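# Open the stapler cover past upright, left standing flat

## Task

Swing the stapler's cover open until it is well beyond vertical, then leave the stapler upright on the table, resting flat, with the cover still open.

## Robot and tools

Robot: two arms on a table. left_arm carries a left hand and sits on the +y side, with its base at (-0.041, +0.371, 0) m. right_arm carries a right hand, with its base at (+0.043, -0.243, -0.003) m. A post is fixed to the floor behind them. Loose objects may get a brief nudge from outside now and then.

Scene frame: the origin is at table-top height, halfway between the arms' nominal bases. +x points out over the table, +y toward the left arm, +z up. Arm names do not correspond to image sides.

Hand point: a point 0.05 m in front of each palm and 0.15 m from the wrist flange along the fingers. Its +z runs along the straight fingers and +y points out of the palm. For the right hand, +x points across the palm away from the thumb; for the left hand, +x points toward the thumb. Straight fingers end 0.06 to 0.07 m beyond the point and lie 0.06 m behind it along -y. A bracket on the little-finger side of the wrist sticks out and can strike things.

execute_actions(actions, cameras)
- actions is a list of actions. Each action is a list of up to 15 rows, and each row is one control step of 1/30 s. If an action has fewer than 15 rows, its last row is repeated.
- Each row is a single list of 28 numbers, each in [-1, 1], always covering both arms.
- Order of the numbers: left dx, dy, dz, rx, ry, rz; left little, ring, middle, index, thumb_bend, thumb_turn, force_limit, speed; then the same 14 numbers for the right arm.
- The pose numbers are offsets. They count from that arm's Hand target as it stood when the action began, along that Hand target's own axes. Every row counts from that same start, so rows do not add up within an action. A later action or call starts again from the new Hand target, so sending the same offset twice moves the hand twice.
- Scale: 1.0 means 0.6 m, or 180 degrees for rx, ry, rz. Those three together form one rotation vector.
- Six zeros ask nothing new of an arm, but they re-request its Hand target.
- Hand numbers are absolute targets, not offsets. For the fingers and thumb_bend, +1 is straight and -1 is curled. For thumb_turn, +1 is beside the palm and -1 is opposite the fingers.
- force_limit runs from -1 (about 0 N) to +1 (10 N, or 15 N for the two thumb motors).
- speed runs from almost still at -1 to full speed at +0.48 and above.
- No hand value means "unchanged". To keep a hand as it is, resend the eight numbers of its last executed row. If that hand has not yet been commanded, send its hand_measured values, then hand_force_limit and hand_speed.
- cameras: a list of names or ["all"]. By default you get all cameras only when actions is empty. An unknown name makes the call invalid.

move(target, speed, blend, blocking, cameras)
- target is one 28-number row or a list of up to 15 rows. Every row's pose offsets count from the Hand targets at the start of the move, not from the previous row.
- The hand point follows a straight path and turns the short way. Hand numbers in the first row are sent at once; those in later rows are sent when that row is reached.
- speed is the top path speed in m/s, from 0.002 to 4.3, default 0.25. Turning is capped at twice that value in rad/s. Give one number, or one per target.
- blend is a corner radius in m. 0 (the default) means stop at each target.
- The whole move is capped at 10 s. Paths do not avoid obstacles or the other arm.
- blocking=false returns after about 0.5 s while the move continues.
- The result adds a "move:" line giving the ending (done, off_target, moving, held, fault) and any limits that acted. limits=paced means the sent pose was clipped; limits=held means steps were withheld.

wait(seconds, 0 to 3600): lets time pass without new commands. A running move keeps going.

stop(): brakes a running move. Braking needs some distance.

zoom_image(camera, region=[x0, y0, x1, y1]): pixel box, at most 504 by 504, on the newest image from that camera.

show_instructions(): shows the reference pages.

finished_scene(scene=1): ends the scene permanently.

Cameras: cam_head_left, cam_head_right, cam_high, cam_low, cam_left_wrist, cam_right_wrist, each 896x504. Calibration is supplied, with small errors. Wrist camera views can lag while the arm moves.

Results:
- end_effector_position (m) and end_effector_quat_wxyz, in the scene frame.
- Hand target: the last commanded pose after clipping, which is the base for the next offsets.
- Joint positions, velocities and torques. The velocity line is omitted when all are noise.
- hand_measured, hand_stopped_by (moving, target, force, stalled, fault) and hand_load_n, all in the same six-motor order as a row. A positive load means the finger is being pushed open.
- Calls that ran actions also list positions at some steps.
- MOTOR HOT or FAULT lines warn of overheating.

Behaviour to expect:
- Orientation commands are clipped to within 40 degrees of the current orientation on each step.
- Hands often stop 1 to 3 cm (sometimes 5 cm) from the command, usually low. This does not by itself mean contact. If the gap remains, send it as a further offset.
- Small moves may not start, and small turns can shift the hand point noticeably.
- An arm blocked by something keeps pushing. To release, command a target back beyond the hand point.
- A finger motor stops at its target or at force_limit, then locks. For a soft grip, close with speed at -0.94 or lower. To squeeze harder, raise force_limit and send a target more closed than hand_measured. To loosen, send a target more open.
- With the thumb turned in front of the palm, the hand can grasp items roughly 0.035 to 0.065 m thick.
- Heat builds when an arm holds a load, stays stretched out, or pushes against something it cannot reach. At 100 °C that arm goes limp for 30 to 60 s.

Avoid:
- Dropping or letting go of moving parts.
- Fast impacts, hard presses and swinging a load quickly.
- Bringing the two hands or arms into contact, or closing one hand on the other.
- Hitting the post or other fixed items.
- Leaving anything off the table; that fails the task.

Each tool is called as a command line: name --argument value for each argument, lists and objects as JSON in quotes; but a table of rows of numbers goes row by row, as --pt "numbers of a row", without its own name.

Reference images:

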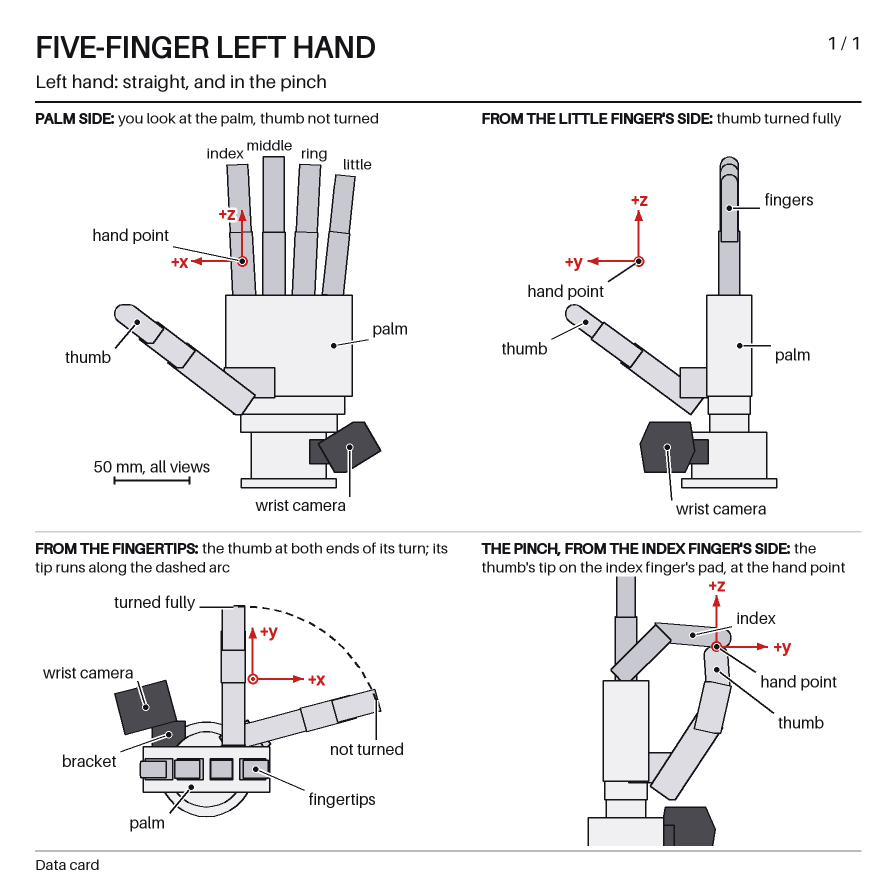

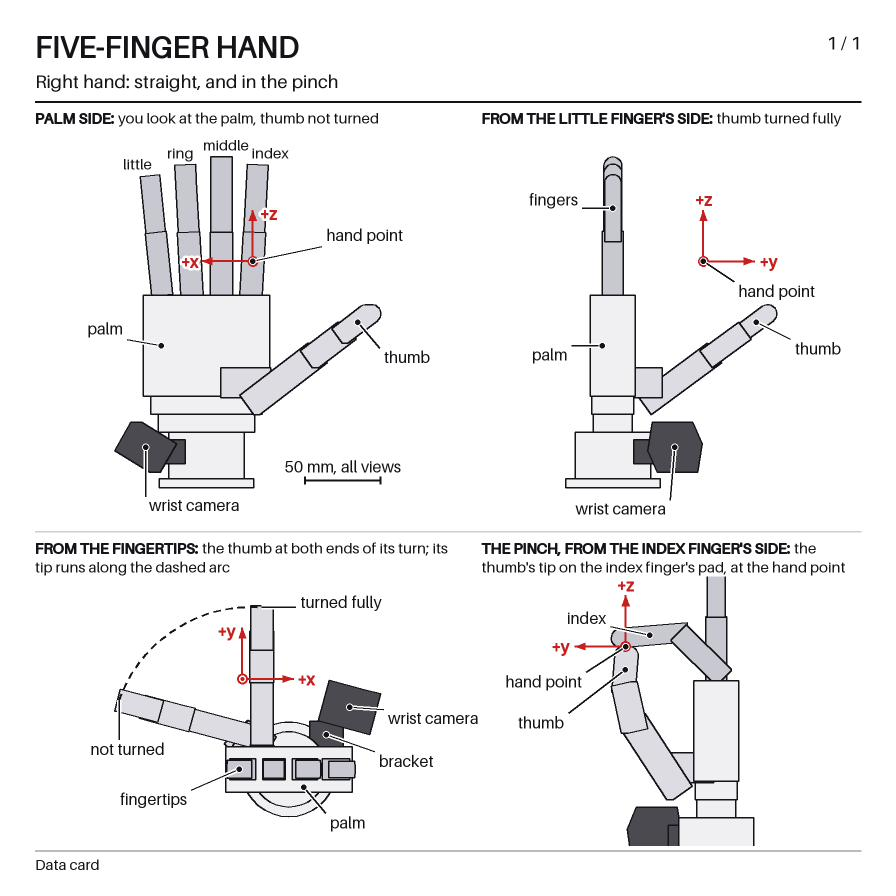

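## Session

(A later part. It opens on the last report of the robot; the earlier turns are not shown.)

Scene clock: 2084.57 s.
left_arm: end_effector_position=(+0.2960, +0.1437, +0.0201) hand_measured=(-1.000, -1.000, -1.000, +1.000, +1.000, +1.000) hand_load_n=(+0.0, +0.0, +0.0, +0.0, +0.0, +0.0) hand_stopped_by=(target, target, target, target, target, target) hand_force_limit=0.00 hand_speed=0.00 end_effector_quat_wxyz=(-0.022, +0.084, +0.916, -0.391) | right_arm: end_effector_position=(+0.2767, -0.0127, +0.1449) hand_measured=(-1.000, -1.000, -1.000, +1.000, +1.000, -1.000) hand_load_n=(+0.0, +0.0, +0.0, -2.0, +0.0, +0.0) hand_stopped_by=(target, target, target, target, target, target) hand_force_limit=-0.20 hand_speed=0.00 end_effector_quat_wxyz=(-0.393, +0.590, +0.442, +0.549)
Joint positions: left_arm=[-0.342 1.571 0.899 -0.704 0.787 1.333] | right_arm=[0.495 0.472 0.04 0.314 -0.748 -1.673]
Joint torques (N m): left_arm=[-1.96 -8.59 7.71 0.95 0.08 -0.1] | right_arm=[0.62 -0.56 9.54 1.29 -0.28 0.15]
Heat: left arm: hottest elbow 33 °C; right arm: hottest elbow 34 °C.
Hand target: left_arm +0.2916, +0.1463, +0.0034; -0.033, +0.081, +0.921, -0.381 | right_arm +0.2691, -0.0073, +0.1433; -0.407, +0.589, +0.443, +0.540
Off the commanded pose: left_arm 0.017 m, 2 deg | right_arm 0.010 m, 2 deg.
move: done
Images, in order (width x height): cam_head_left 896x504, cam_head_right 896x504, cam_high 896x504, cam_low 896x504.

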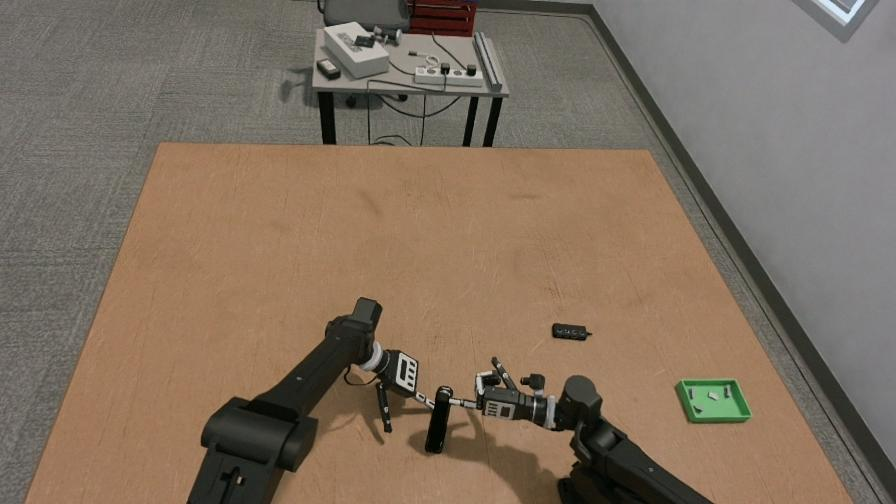

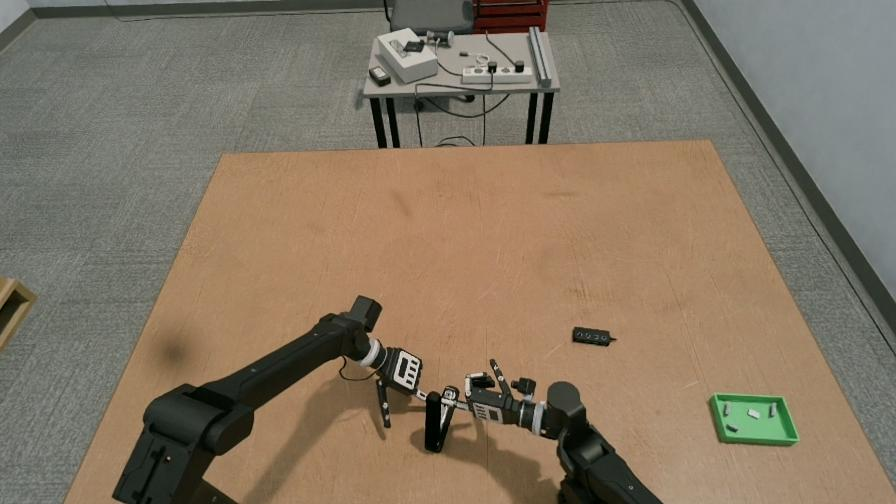

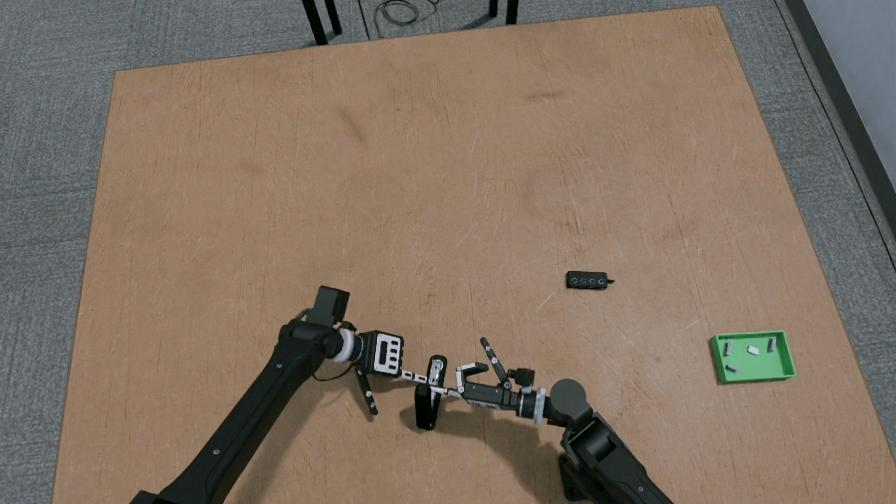

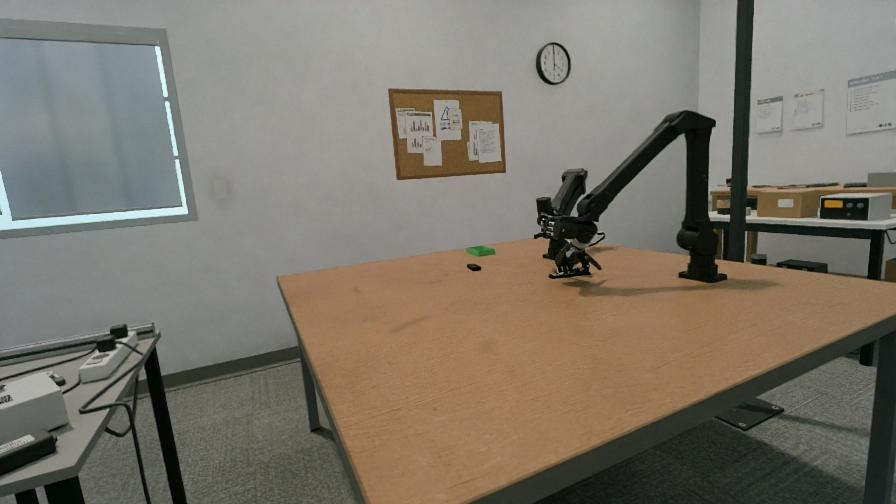

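move --pt "0 0 0 0 0 0 -1 -1 -1 1 1 1 0 0 0.013 -0.044 -0.0042 0 0 0 -1 -1 -1 1 1 -1 -0.2 0" --pt "0 0 0 0 0 0 -1 -1 -1 1 1 1 0 0 0.019 -0.0913 -0.0081 0 0 0 -1 -1 -1 1 1 -1 -0.2 0" --speed 0.03 --blend '[0.003,0]' --cameras '["cam_high","cam_low","cam_head_right","cam_head_left"]'

zoom_image --camera "cam_low" --region '[535, 225, 605, 285]'

zoom_image --camera "cam_head_right" --region '[400, 360, 480, 460]'

zoom_image --camera "cam_head_left" --region '[390, 360, 470, 460]'

Scene clock: 2107.23 s.
left_arm: end_effector_position=(+0.2961, +0.1437, +0.0201) hand_measured=(-1.000, -1.000, -1.000, +1.000, +1.000, +1.000) hand_load_n=(+0.0, +0.0, +0.0, +0.5, +0.0, +0.0) hand_stopped_by=(target, target, target, target, target, target) hand_force_limit=0.00 hand_speed=0.00 end_effector_quat_wxyz=(-0.022, +0.085, +0.916, -0.391) | right_arm: end_effector_position=(+0.2218, +0.0017, +0.1564) hand_measured=(-1.000, -1.000, -1.000, +1.000, +1.000, -1.000) hand_load_n=(+0.0, +0.0, +0.0, -1.0, +0.0, +0.0) hand_stopped_by=(target, target, target, target, target, target) hand_force_limit=-0.20 hand_speed=0.00 end_effector_quat_wxyz=(-0.396, +0.588, +0.443, +0.548)
Joint positions: left_arm=[-0.342 1.571 0.899 -0.704 0.787 1.333] | right_arm=[0.874 0.053 0.038 -0.077 -0.378 -1.625]
Joint torques (N m): left_arm=[-2.73 -9.17 7.9 0.85 0.01 0.02] | right_arm=[0.32 0.62 10.69 1.29 -0.06 0.13]
Heat: left arm: hottest elbow 33 °C; right arm: hottest elbow 35 °C.
Hand target: left_arm +0.2917, +0.1463, +0.0034; -0.033, +0.081, +0.921, -0.381 | right_arm +0.2154, +0.0040, +0.1550; -0.407, +0.589, +0.443, +0.540
Off the commanded pose: left_arm 0.018 m, 2 deg | right_arm 0.007 m, 2 deg.
move: done
Images, in order (width x height): cam_head_left 896x504, cam_head_right 896x504, cam_high 896x504, cam_low 896x504.

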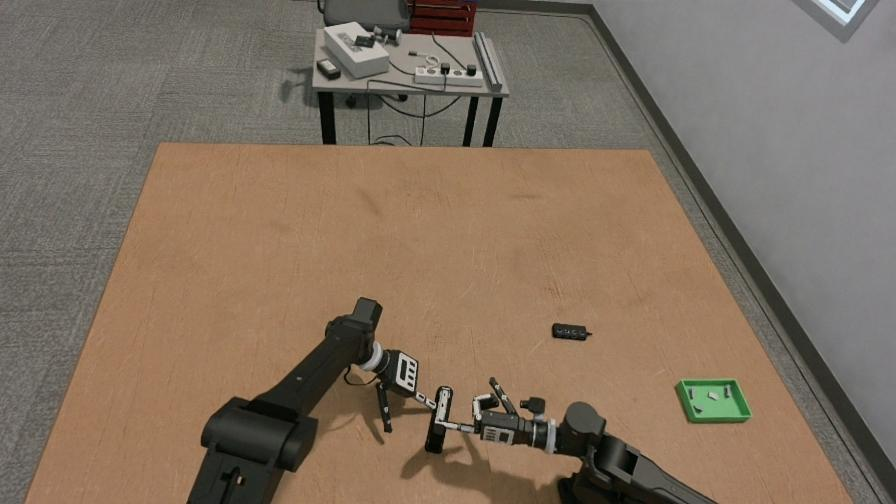

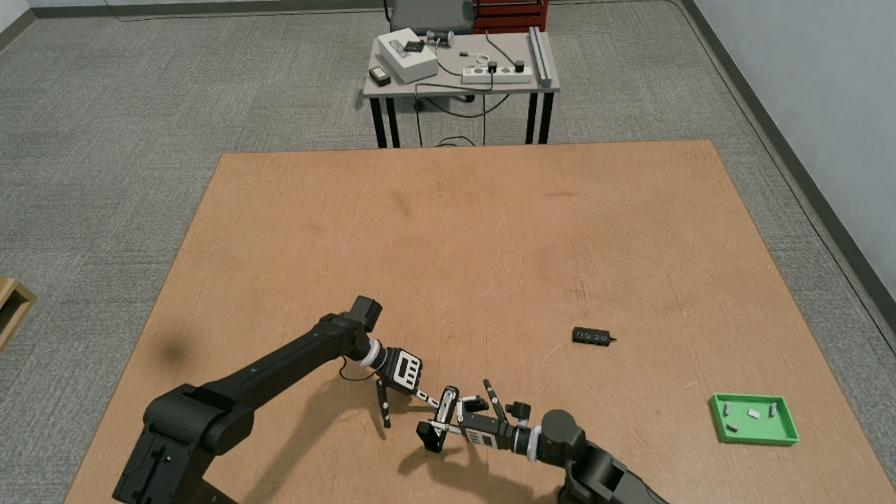

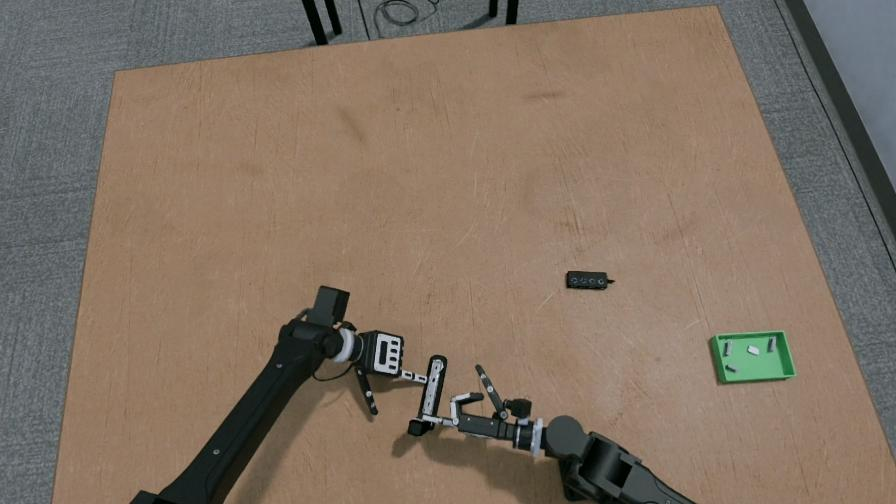

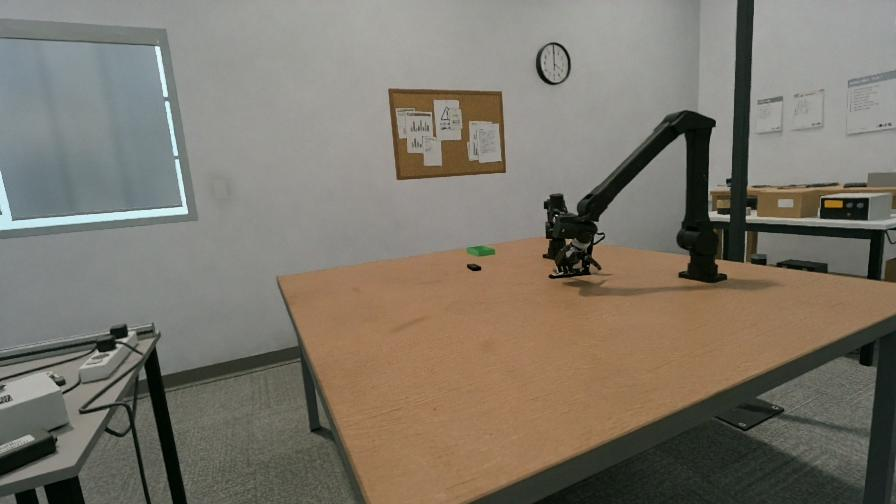

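Scaled by 7.200 from the camera's image (finer frame: 1280x720).

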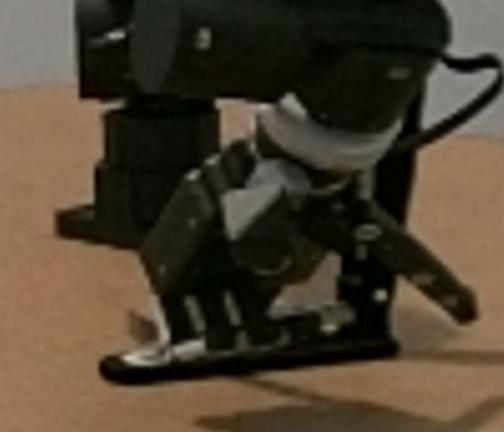

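Scaled by 5.040 from the camera's image (finer frame: 1280x720).

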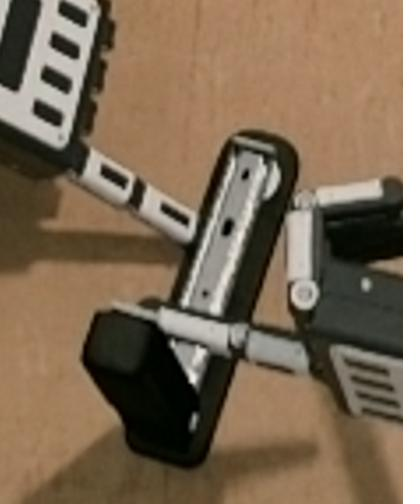

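Scaled by 5.040 from the camera's image (finer frame: 1280x720).

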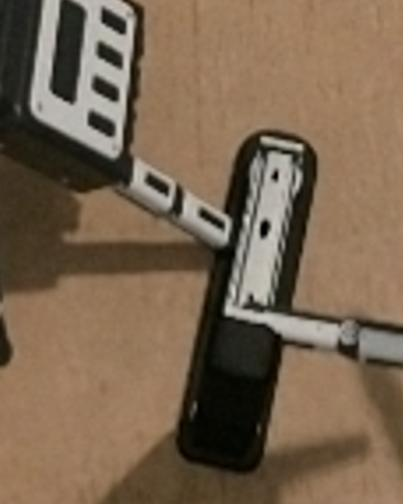

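move --target '[0,0,0,0,0,0,-1,-1,-1,1,1,1,0,0,0.0033,0.0323,0.0385,0.1384,-0.0001,-0.012,-1,-1,-1,1,1,-1,-0.2,0]' --speed 0.06 --cameras '["cam_high","cam_low","cam_head_right","cam_head_left"]'

zoom_image --camera "cam_low" --region '[535, 225, 605, 285]'

zoom_image --camera "cam_head_right" --region '[400, 360, 480, 460]'

zoom_image --camera "cam_head_left" --region '[390, 360, 470, 460]'

Scene clock: 2162.83 s.
left_arm: end_effector_position=(+0.2961, +0.1435, +0.0201) hand_measured=(-1.000, -1.000, -1.000, +1.000, +1.000, +1.000) hand_load_n=(+0.5, +0.0, +0.0, +0.5, +0.0, +0.0) hand_stopped_by=(target, target, target, target, target, target) hand_force_limit=0.00 hand_speed=0.00 end_effector_quat_wxyz=(-0.022, +0.085, +0.916, -0.391) | right_arm: end_effector_position=(+0.2270, +0.0192, +0.1391) hand_measured=(-1.000, -1.000, -1.000, +1.000, +1.000, -1.000) hand_load_n=(+0.0, +0.0, +0.0, +0.0, +0.0, +0.5) hand_stopped_by=(target, target, target, target, target, target) hand_force_limit=-0.20 hand_speed=0.00 end_effector_quat_wxyz=(+0.523, -0.487, -0.555, -0.425)
Joint positions: left_arm=[-0.343 1.571 0.899 -0.703 0.787 1.333] | right_arm=[0.37 0.729 0.142 0.189 -1.333 -1.921]
Joint torques (N m): left_arm=[-2.26 -8.94 7.38 0.98 0.09 -0.07] | right_arm=[-1.85 0.56 11.36 0.79 -0.37 -0.27]
Heat: left arm: hottest elbow 33 °C; right arm: hottest elbow 37 °C.
Hand target: left_arm +0.2917, +0.1463, +0.0034; -0.033, +0.081, +0.921, -0.381 | right_arm +0.2404, +0.0210, +0.1550; +0.514, -0.479, -0.560, -0.439
Off the commanded pose: left_arm 0.018 m, 2 deg | right_arm 0.021 m, 2 deg.
move: off_target (right_arm)
Images, in order (width x height): cam_head_left 896x504, cam_head_right 896x504, cam_high 896x504, cam_low 896x504.

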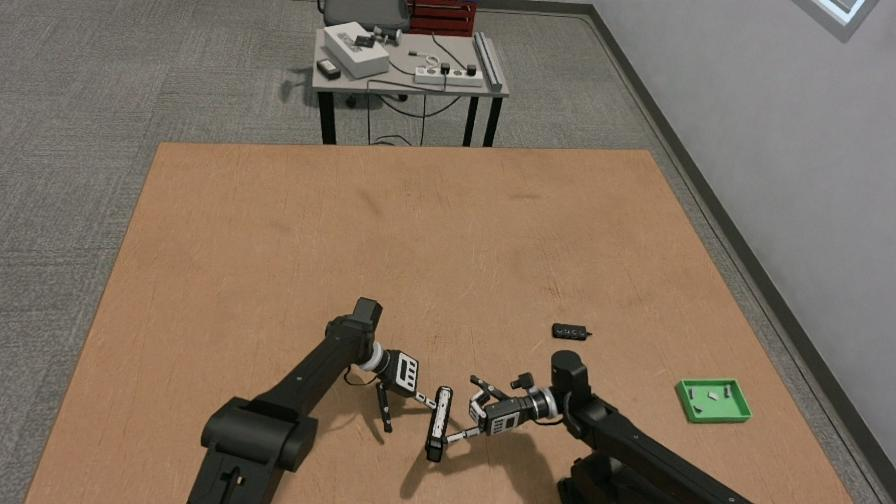

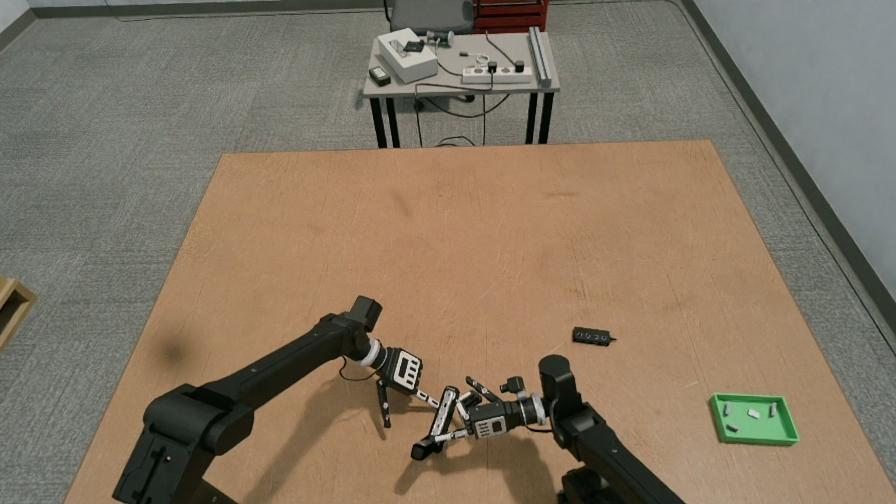

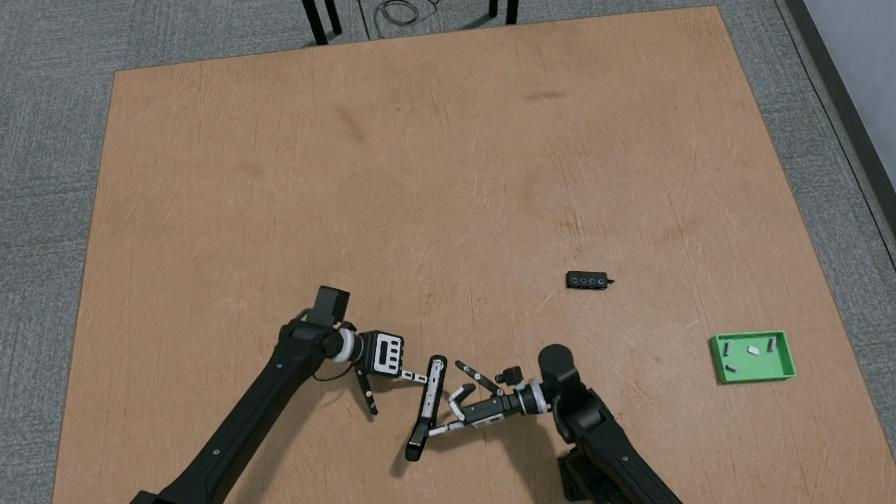

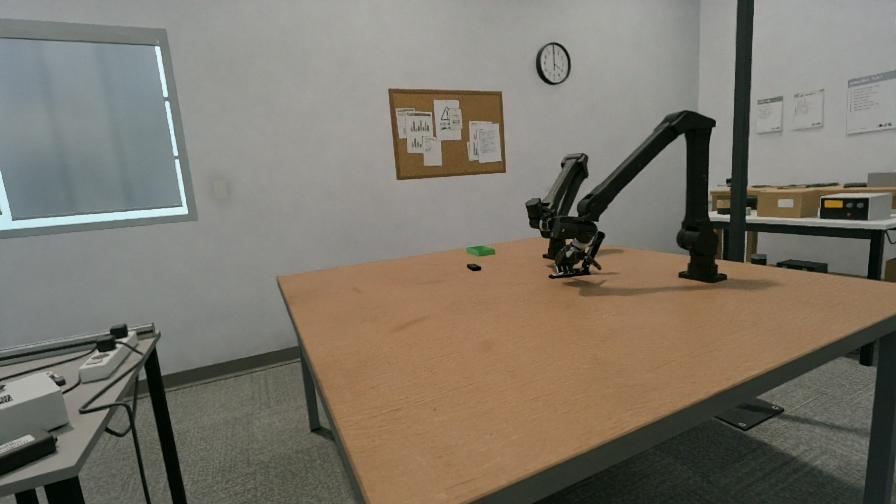

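Scaled by 7.200 from the camera's image (finer frame: 1280x720).

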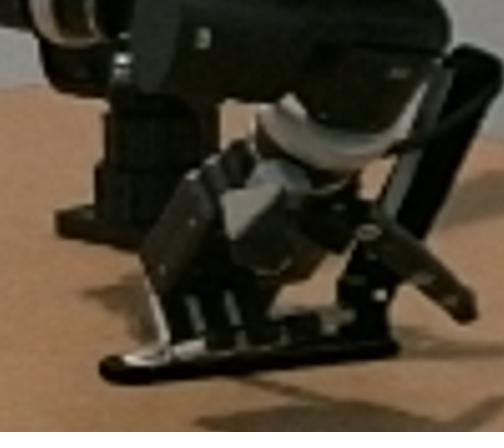

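Scaled by 5.040 from the camera's image (finer frame: 1280x720).

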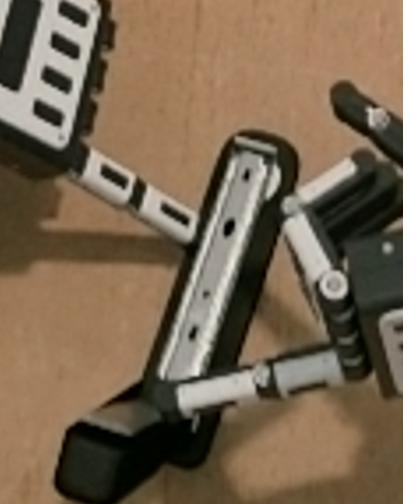

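Scaled by 5.040 from the camera's image (finer frame: 1280x720).

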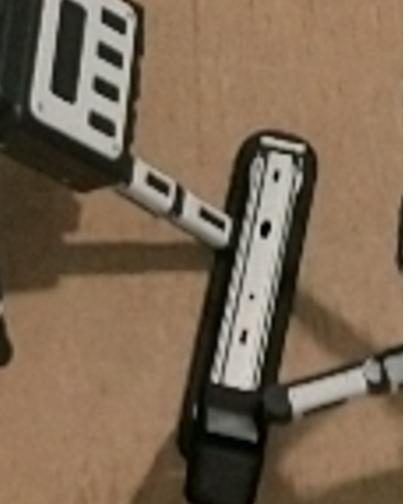

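move --pt "0 0 0 0 0 0 -1 -1 -1 1 1 1 0 0 -0.0044 0.0104 -0.0505 -0.0553 0 0.0048 -1 -1 -1 1 1 -1 -0.2 0" --pt "0 0 0 0 0 0 -1 -1 -1 1 1 1 0 0 0.0112 0.0203 -0.2566 -0.166 0.0001 0.0143 -1 -1 -1 1 1 -1 -0.2 0" --speed '[0.05,0.15]' --blend '[0.01,0]' --cameras '["cam_high","cam_low","cam_head_right","cam_right_wrist"]'

zoom_image --camera "cam_low" --region '[535, 225, 605, 285]'

zoom_image --camera "cam_head_right" --region '[400, 360, 480, 460]'

Scene clock: 2198.20 s.
left_arm: end_effector_position=(+0.2961, +0.1435, +0.0201) hand_measured=(-1.000, -1.000, -1.000, +1.000, +1.000, +1.000) hand_load_n=(+0.0, +0.0, +0.0, +0.0, +0.0, -0.5) hand_stopped_by=(target, target, target, target, target, target) hand_force_limit=0.00 hand_speed=0.00 end_effector_quat_wxyz=(-0.022, +0.085, +0.916, -0.391) | right_arm: end_effector_position=(+0.2729, -0.1204, +0.1509) hand_measured=(-1.000, -1.000, -1.000, +1.000, +1.000, -1.000) hand_load_n=(+0.0, +0.0, +0.0, +0.0, +0.0, +0.0) hand_stopped_by=(target, target, target, target, target, target) hand_force_limit=-0.20 hand_speed=0.00 end_effector_quat_wxyz=(-0.397, +0.618, +0.385, +0.559)
Joint positions: left_arm=[-0.343 1.571 0.899 -0.703 0.787 1.333] | right_arm=[-0.318 0.205 0.115 -0.477 -1.459 -2.073]
Joint torques (N m): left_arm=[-2.32 -8.23 7.49 1.22 0.15 -0.09] | right_arm=[-1.49 1.61 13.23 0.61 -0.55 -0.18]
Heat: left arm: hottest elbow 32 °C; right arm: hottest elbow 41 °C.
Hand target: left_arm +0.2917, +0.1463, +0.0034; -0.033, +0.081, +0.921, -0.381 | right_arm +0.2763, -0.1280, +0.1750; -0.383, +0.608, +0.417, +0.557
Off the commanded pose: left_arm 0.018 m, 2 deg | right_arm 0.026 m, 4 deg.
joint sent to its limit (right arm) — joint 6 (wrist roll), lower limit. The joint targets are off in position and orientation.
move: off_target (right_arm)
cam_right_wrist: T_world_to_cam=[[0.89432, -0.39216, 0.21542, -0.32443], [-0.0431, -0.55472, -0.83092, 0.07592], [0.44536, 0.73382, -0.513, 0.15356]] pos_world=[0.22503, -0.1978, 0.21175]
Images, in order (width x height): cam_head_right 896x504, cam_high 896x504, cam_low 896x504, cam_right_wrist 896x504.

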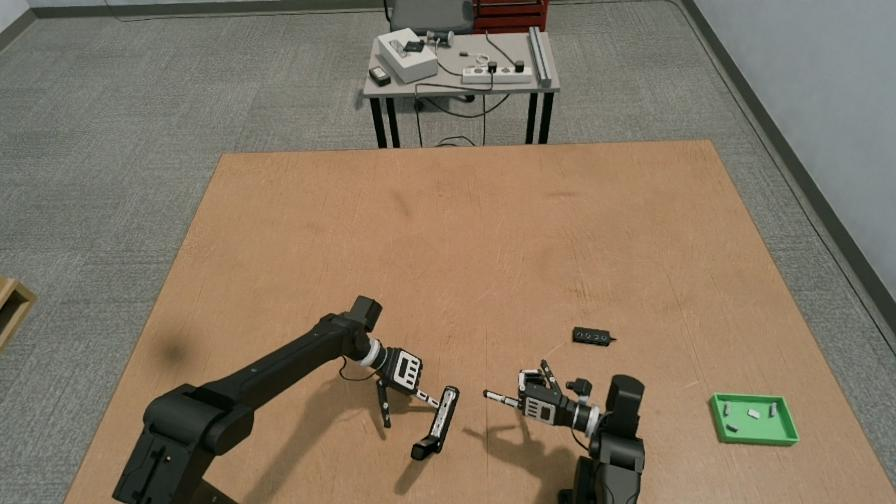

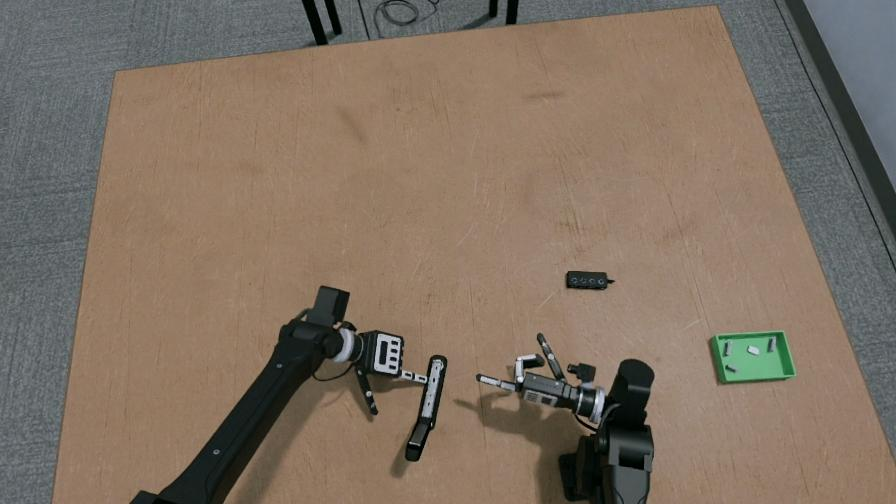

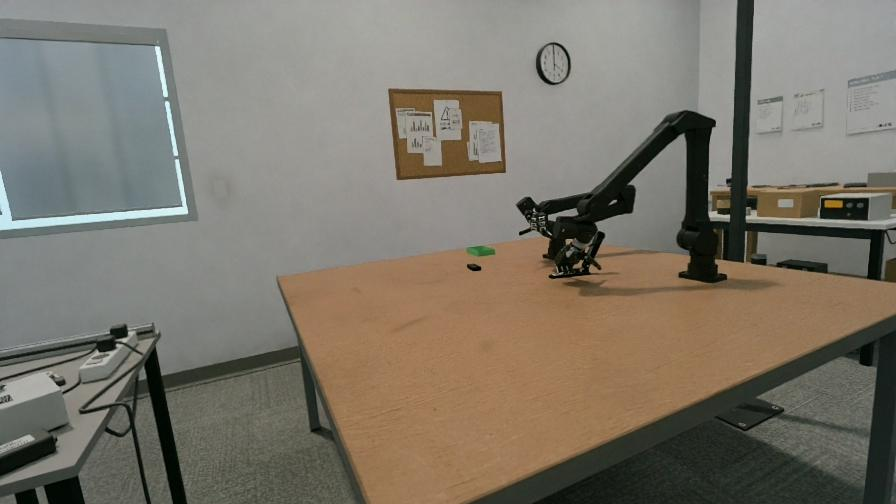

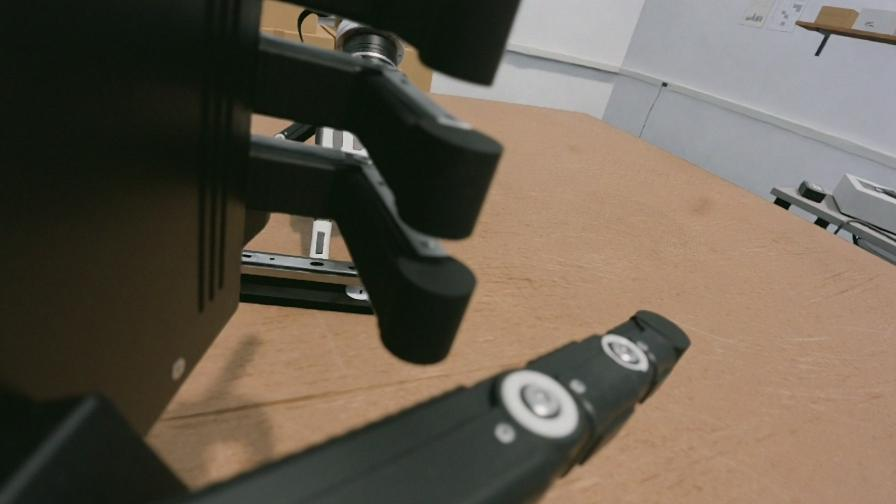

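Scaled by 7.200 from the camera's image (finer frame: 1280x720).

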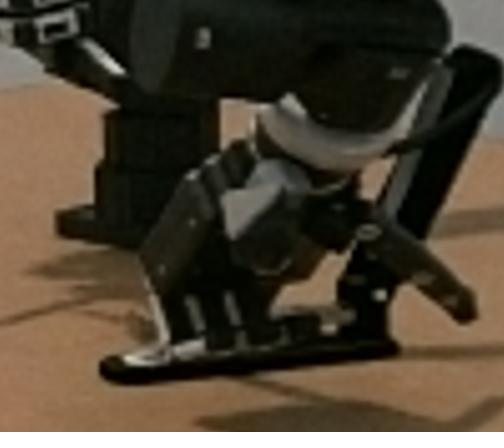

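Scaled by 5.040 from the camera's image (finer frame: 1280x720).

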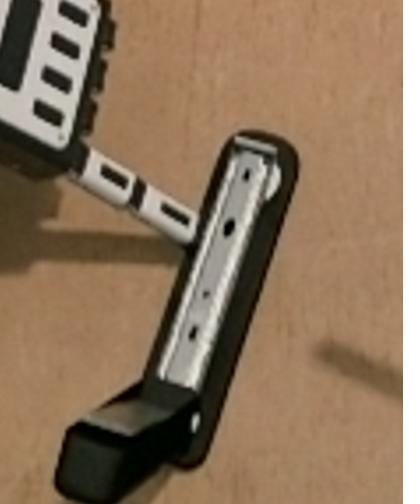

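move --pt "0 -0.0354 -0.0354 0 0 0 -1 -1 -1 1 1 1 0 0 0 0 0 0 0 0 -1 -1 -1 1 1 -1 -0.2 0" --pt "-0.007 0.0235 -0.2592 0 0 0 -1 -1 -1 1 1 1 0 0 0 0 0 0 0 0 -1 -1 -1 1 1 -1 -0.2 0" --speed '[0.03,0.15]' --cameras '["cam_high","cam_low","cam_head_right","cam_head_left"]'

zoom_image --camera "cam_low" --region '[535, 225, 605, 285]'

zoom_image --camera "cam_head_right" --region '[400, 360, 480, 460]'

Scene clock: 2215.97 s.
left_arm: end_effector_position=(+0.3021, +0.2622, +0.0929) hand_measured=(-1.000, -1.000, -1.000, +1.000, +1.000, +1.000) hand_load_n=(+0.0, +0.0, +0.0, +0.0, +0.0, +0.0) hand_stopped_by=(target, target, target, target, target, target) hand_force_limit=0.00 hand_speed=0.00 end_effector_quat_wxyz=(-0.049, +0.074, +0.921, -0.380) | right_arm: end_effector_position=(+0.2727, -0.1207, +0.1510) hand_measured=(-1.000, -1.000, -1.000, +1.000, +1.000, -1.000) hand_load_n=(+0.0, +0.5, +0.0, +0.0, +0.0, +0.5) hand_stopped_by=(target, target, target, target, target, target) hand_force_limit=-0.20 hand_speed=0.00 end_effector_quat_wxyz=(-0.397, +0.618, +0.385, +0.559)
Joint positions: left_arm=[-0.055 1.505 1.049 -1.268 0.776 1.74] | right_arm=[-0.321 0.201 0.115 -0.481 -1.459 -2.074]
Joint torques (N m): left_arm=[-1.85 -10.7 12.63 -0.49 0.73 0.04] | right_arm=[-1.73 1.55 13.18 0.59 -0.54 -0.22]
Heat: left arm: hottest elbow 33 °C; right arm: hottest elbow 42 °C.
Hand target: left_arm +0.3168, +0.2636, +0.1036; -0.033, +0.081, +0.921, -0.381 | right_arm +0.2763, -0.1280, +0.1750; -0.383, +0.608, +0.417, +0.557
Off the commanded pose: left_arm 0.018 m, 2 deg | right_arm 0.025 m, 4 deg.
joint sent to its limit (right arm) — joint 6 (wrist roll), lower limit. The joint targets are off in orientation, not in position.
move: off_target (left_arm)
Images, in order (width x height): cam_head_left 896x504, cam_head_right 896x504, cam_high 896x504, cam_low 896x504.

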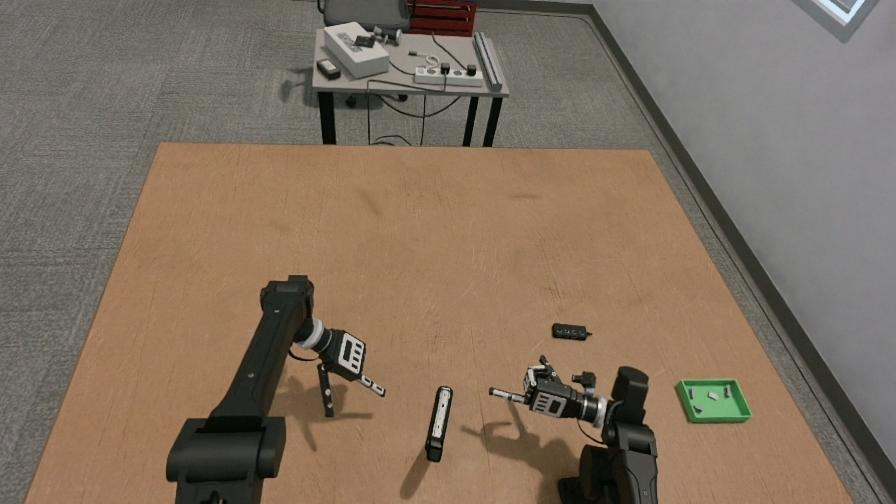

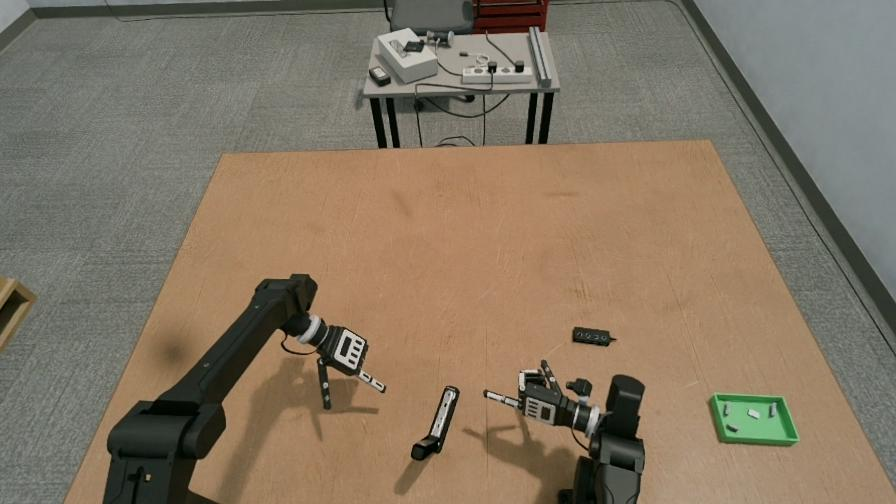

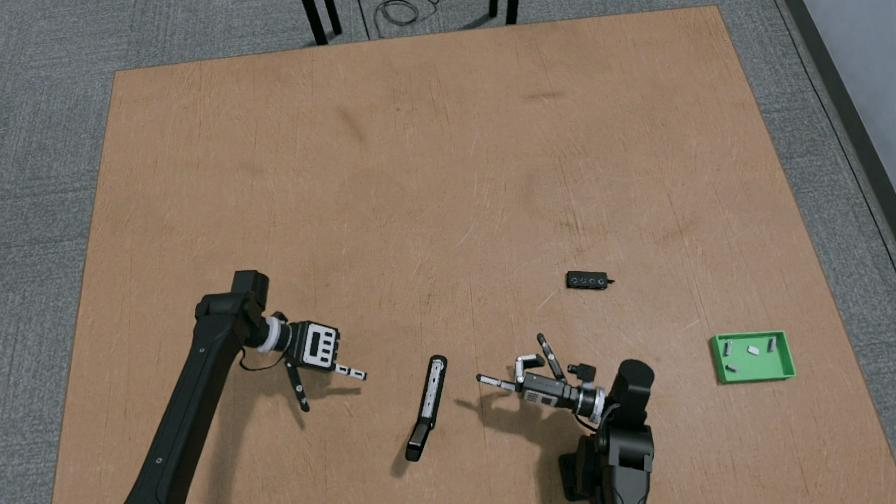

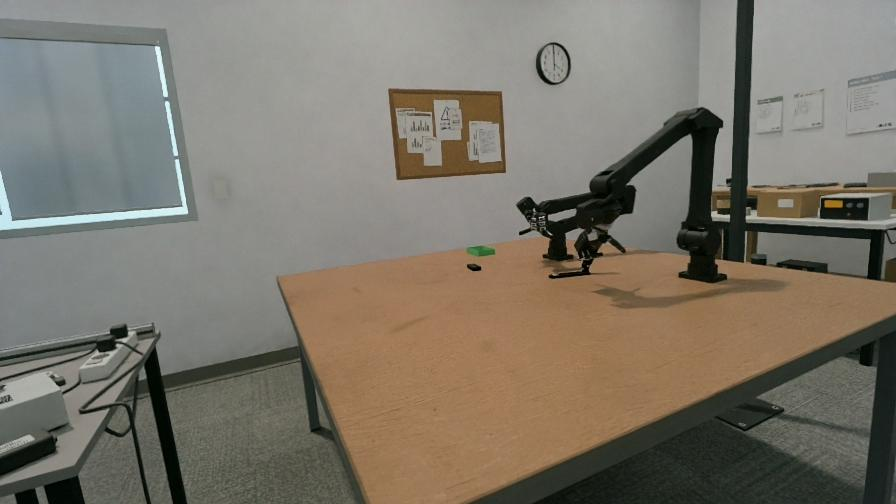

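Scaled by 7.200 from the camera's image (finer frame: 1280x720).

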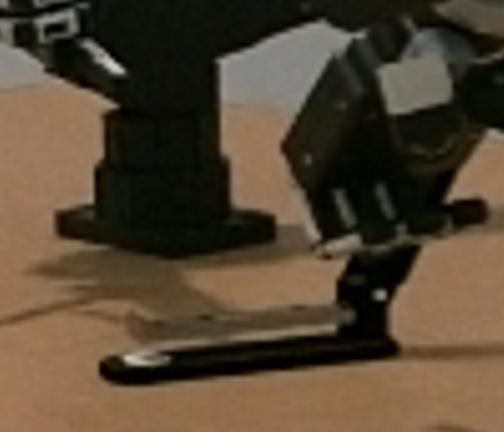

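Scaled by 5.040 from the camera's image (finer frame: 1280x720).

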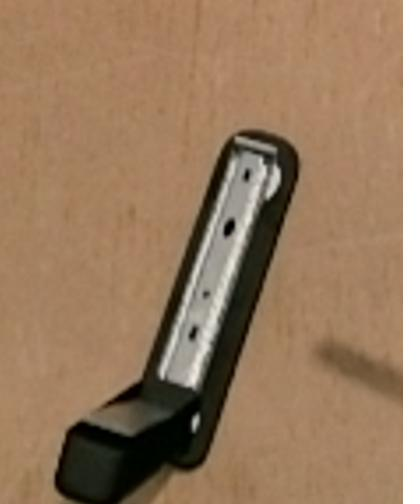

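finished_scene

The scene is finished: the task was done.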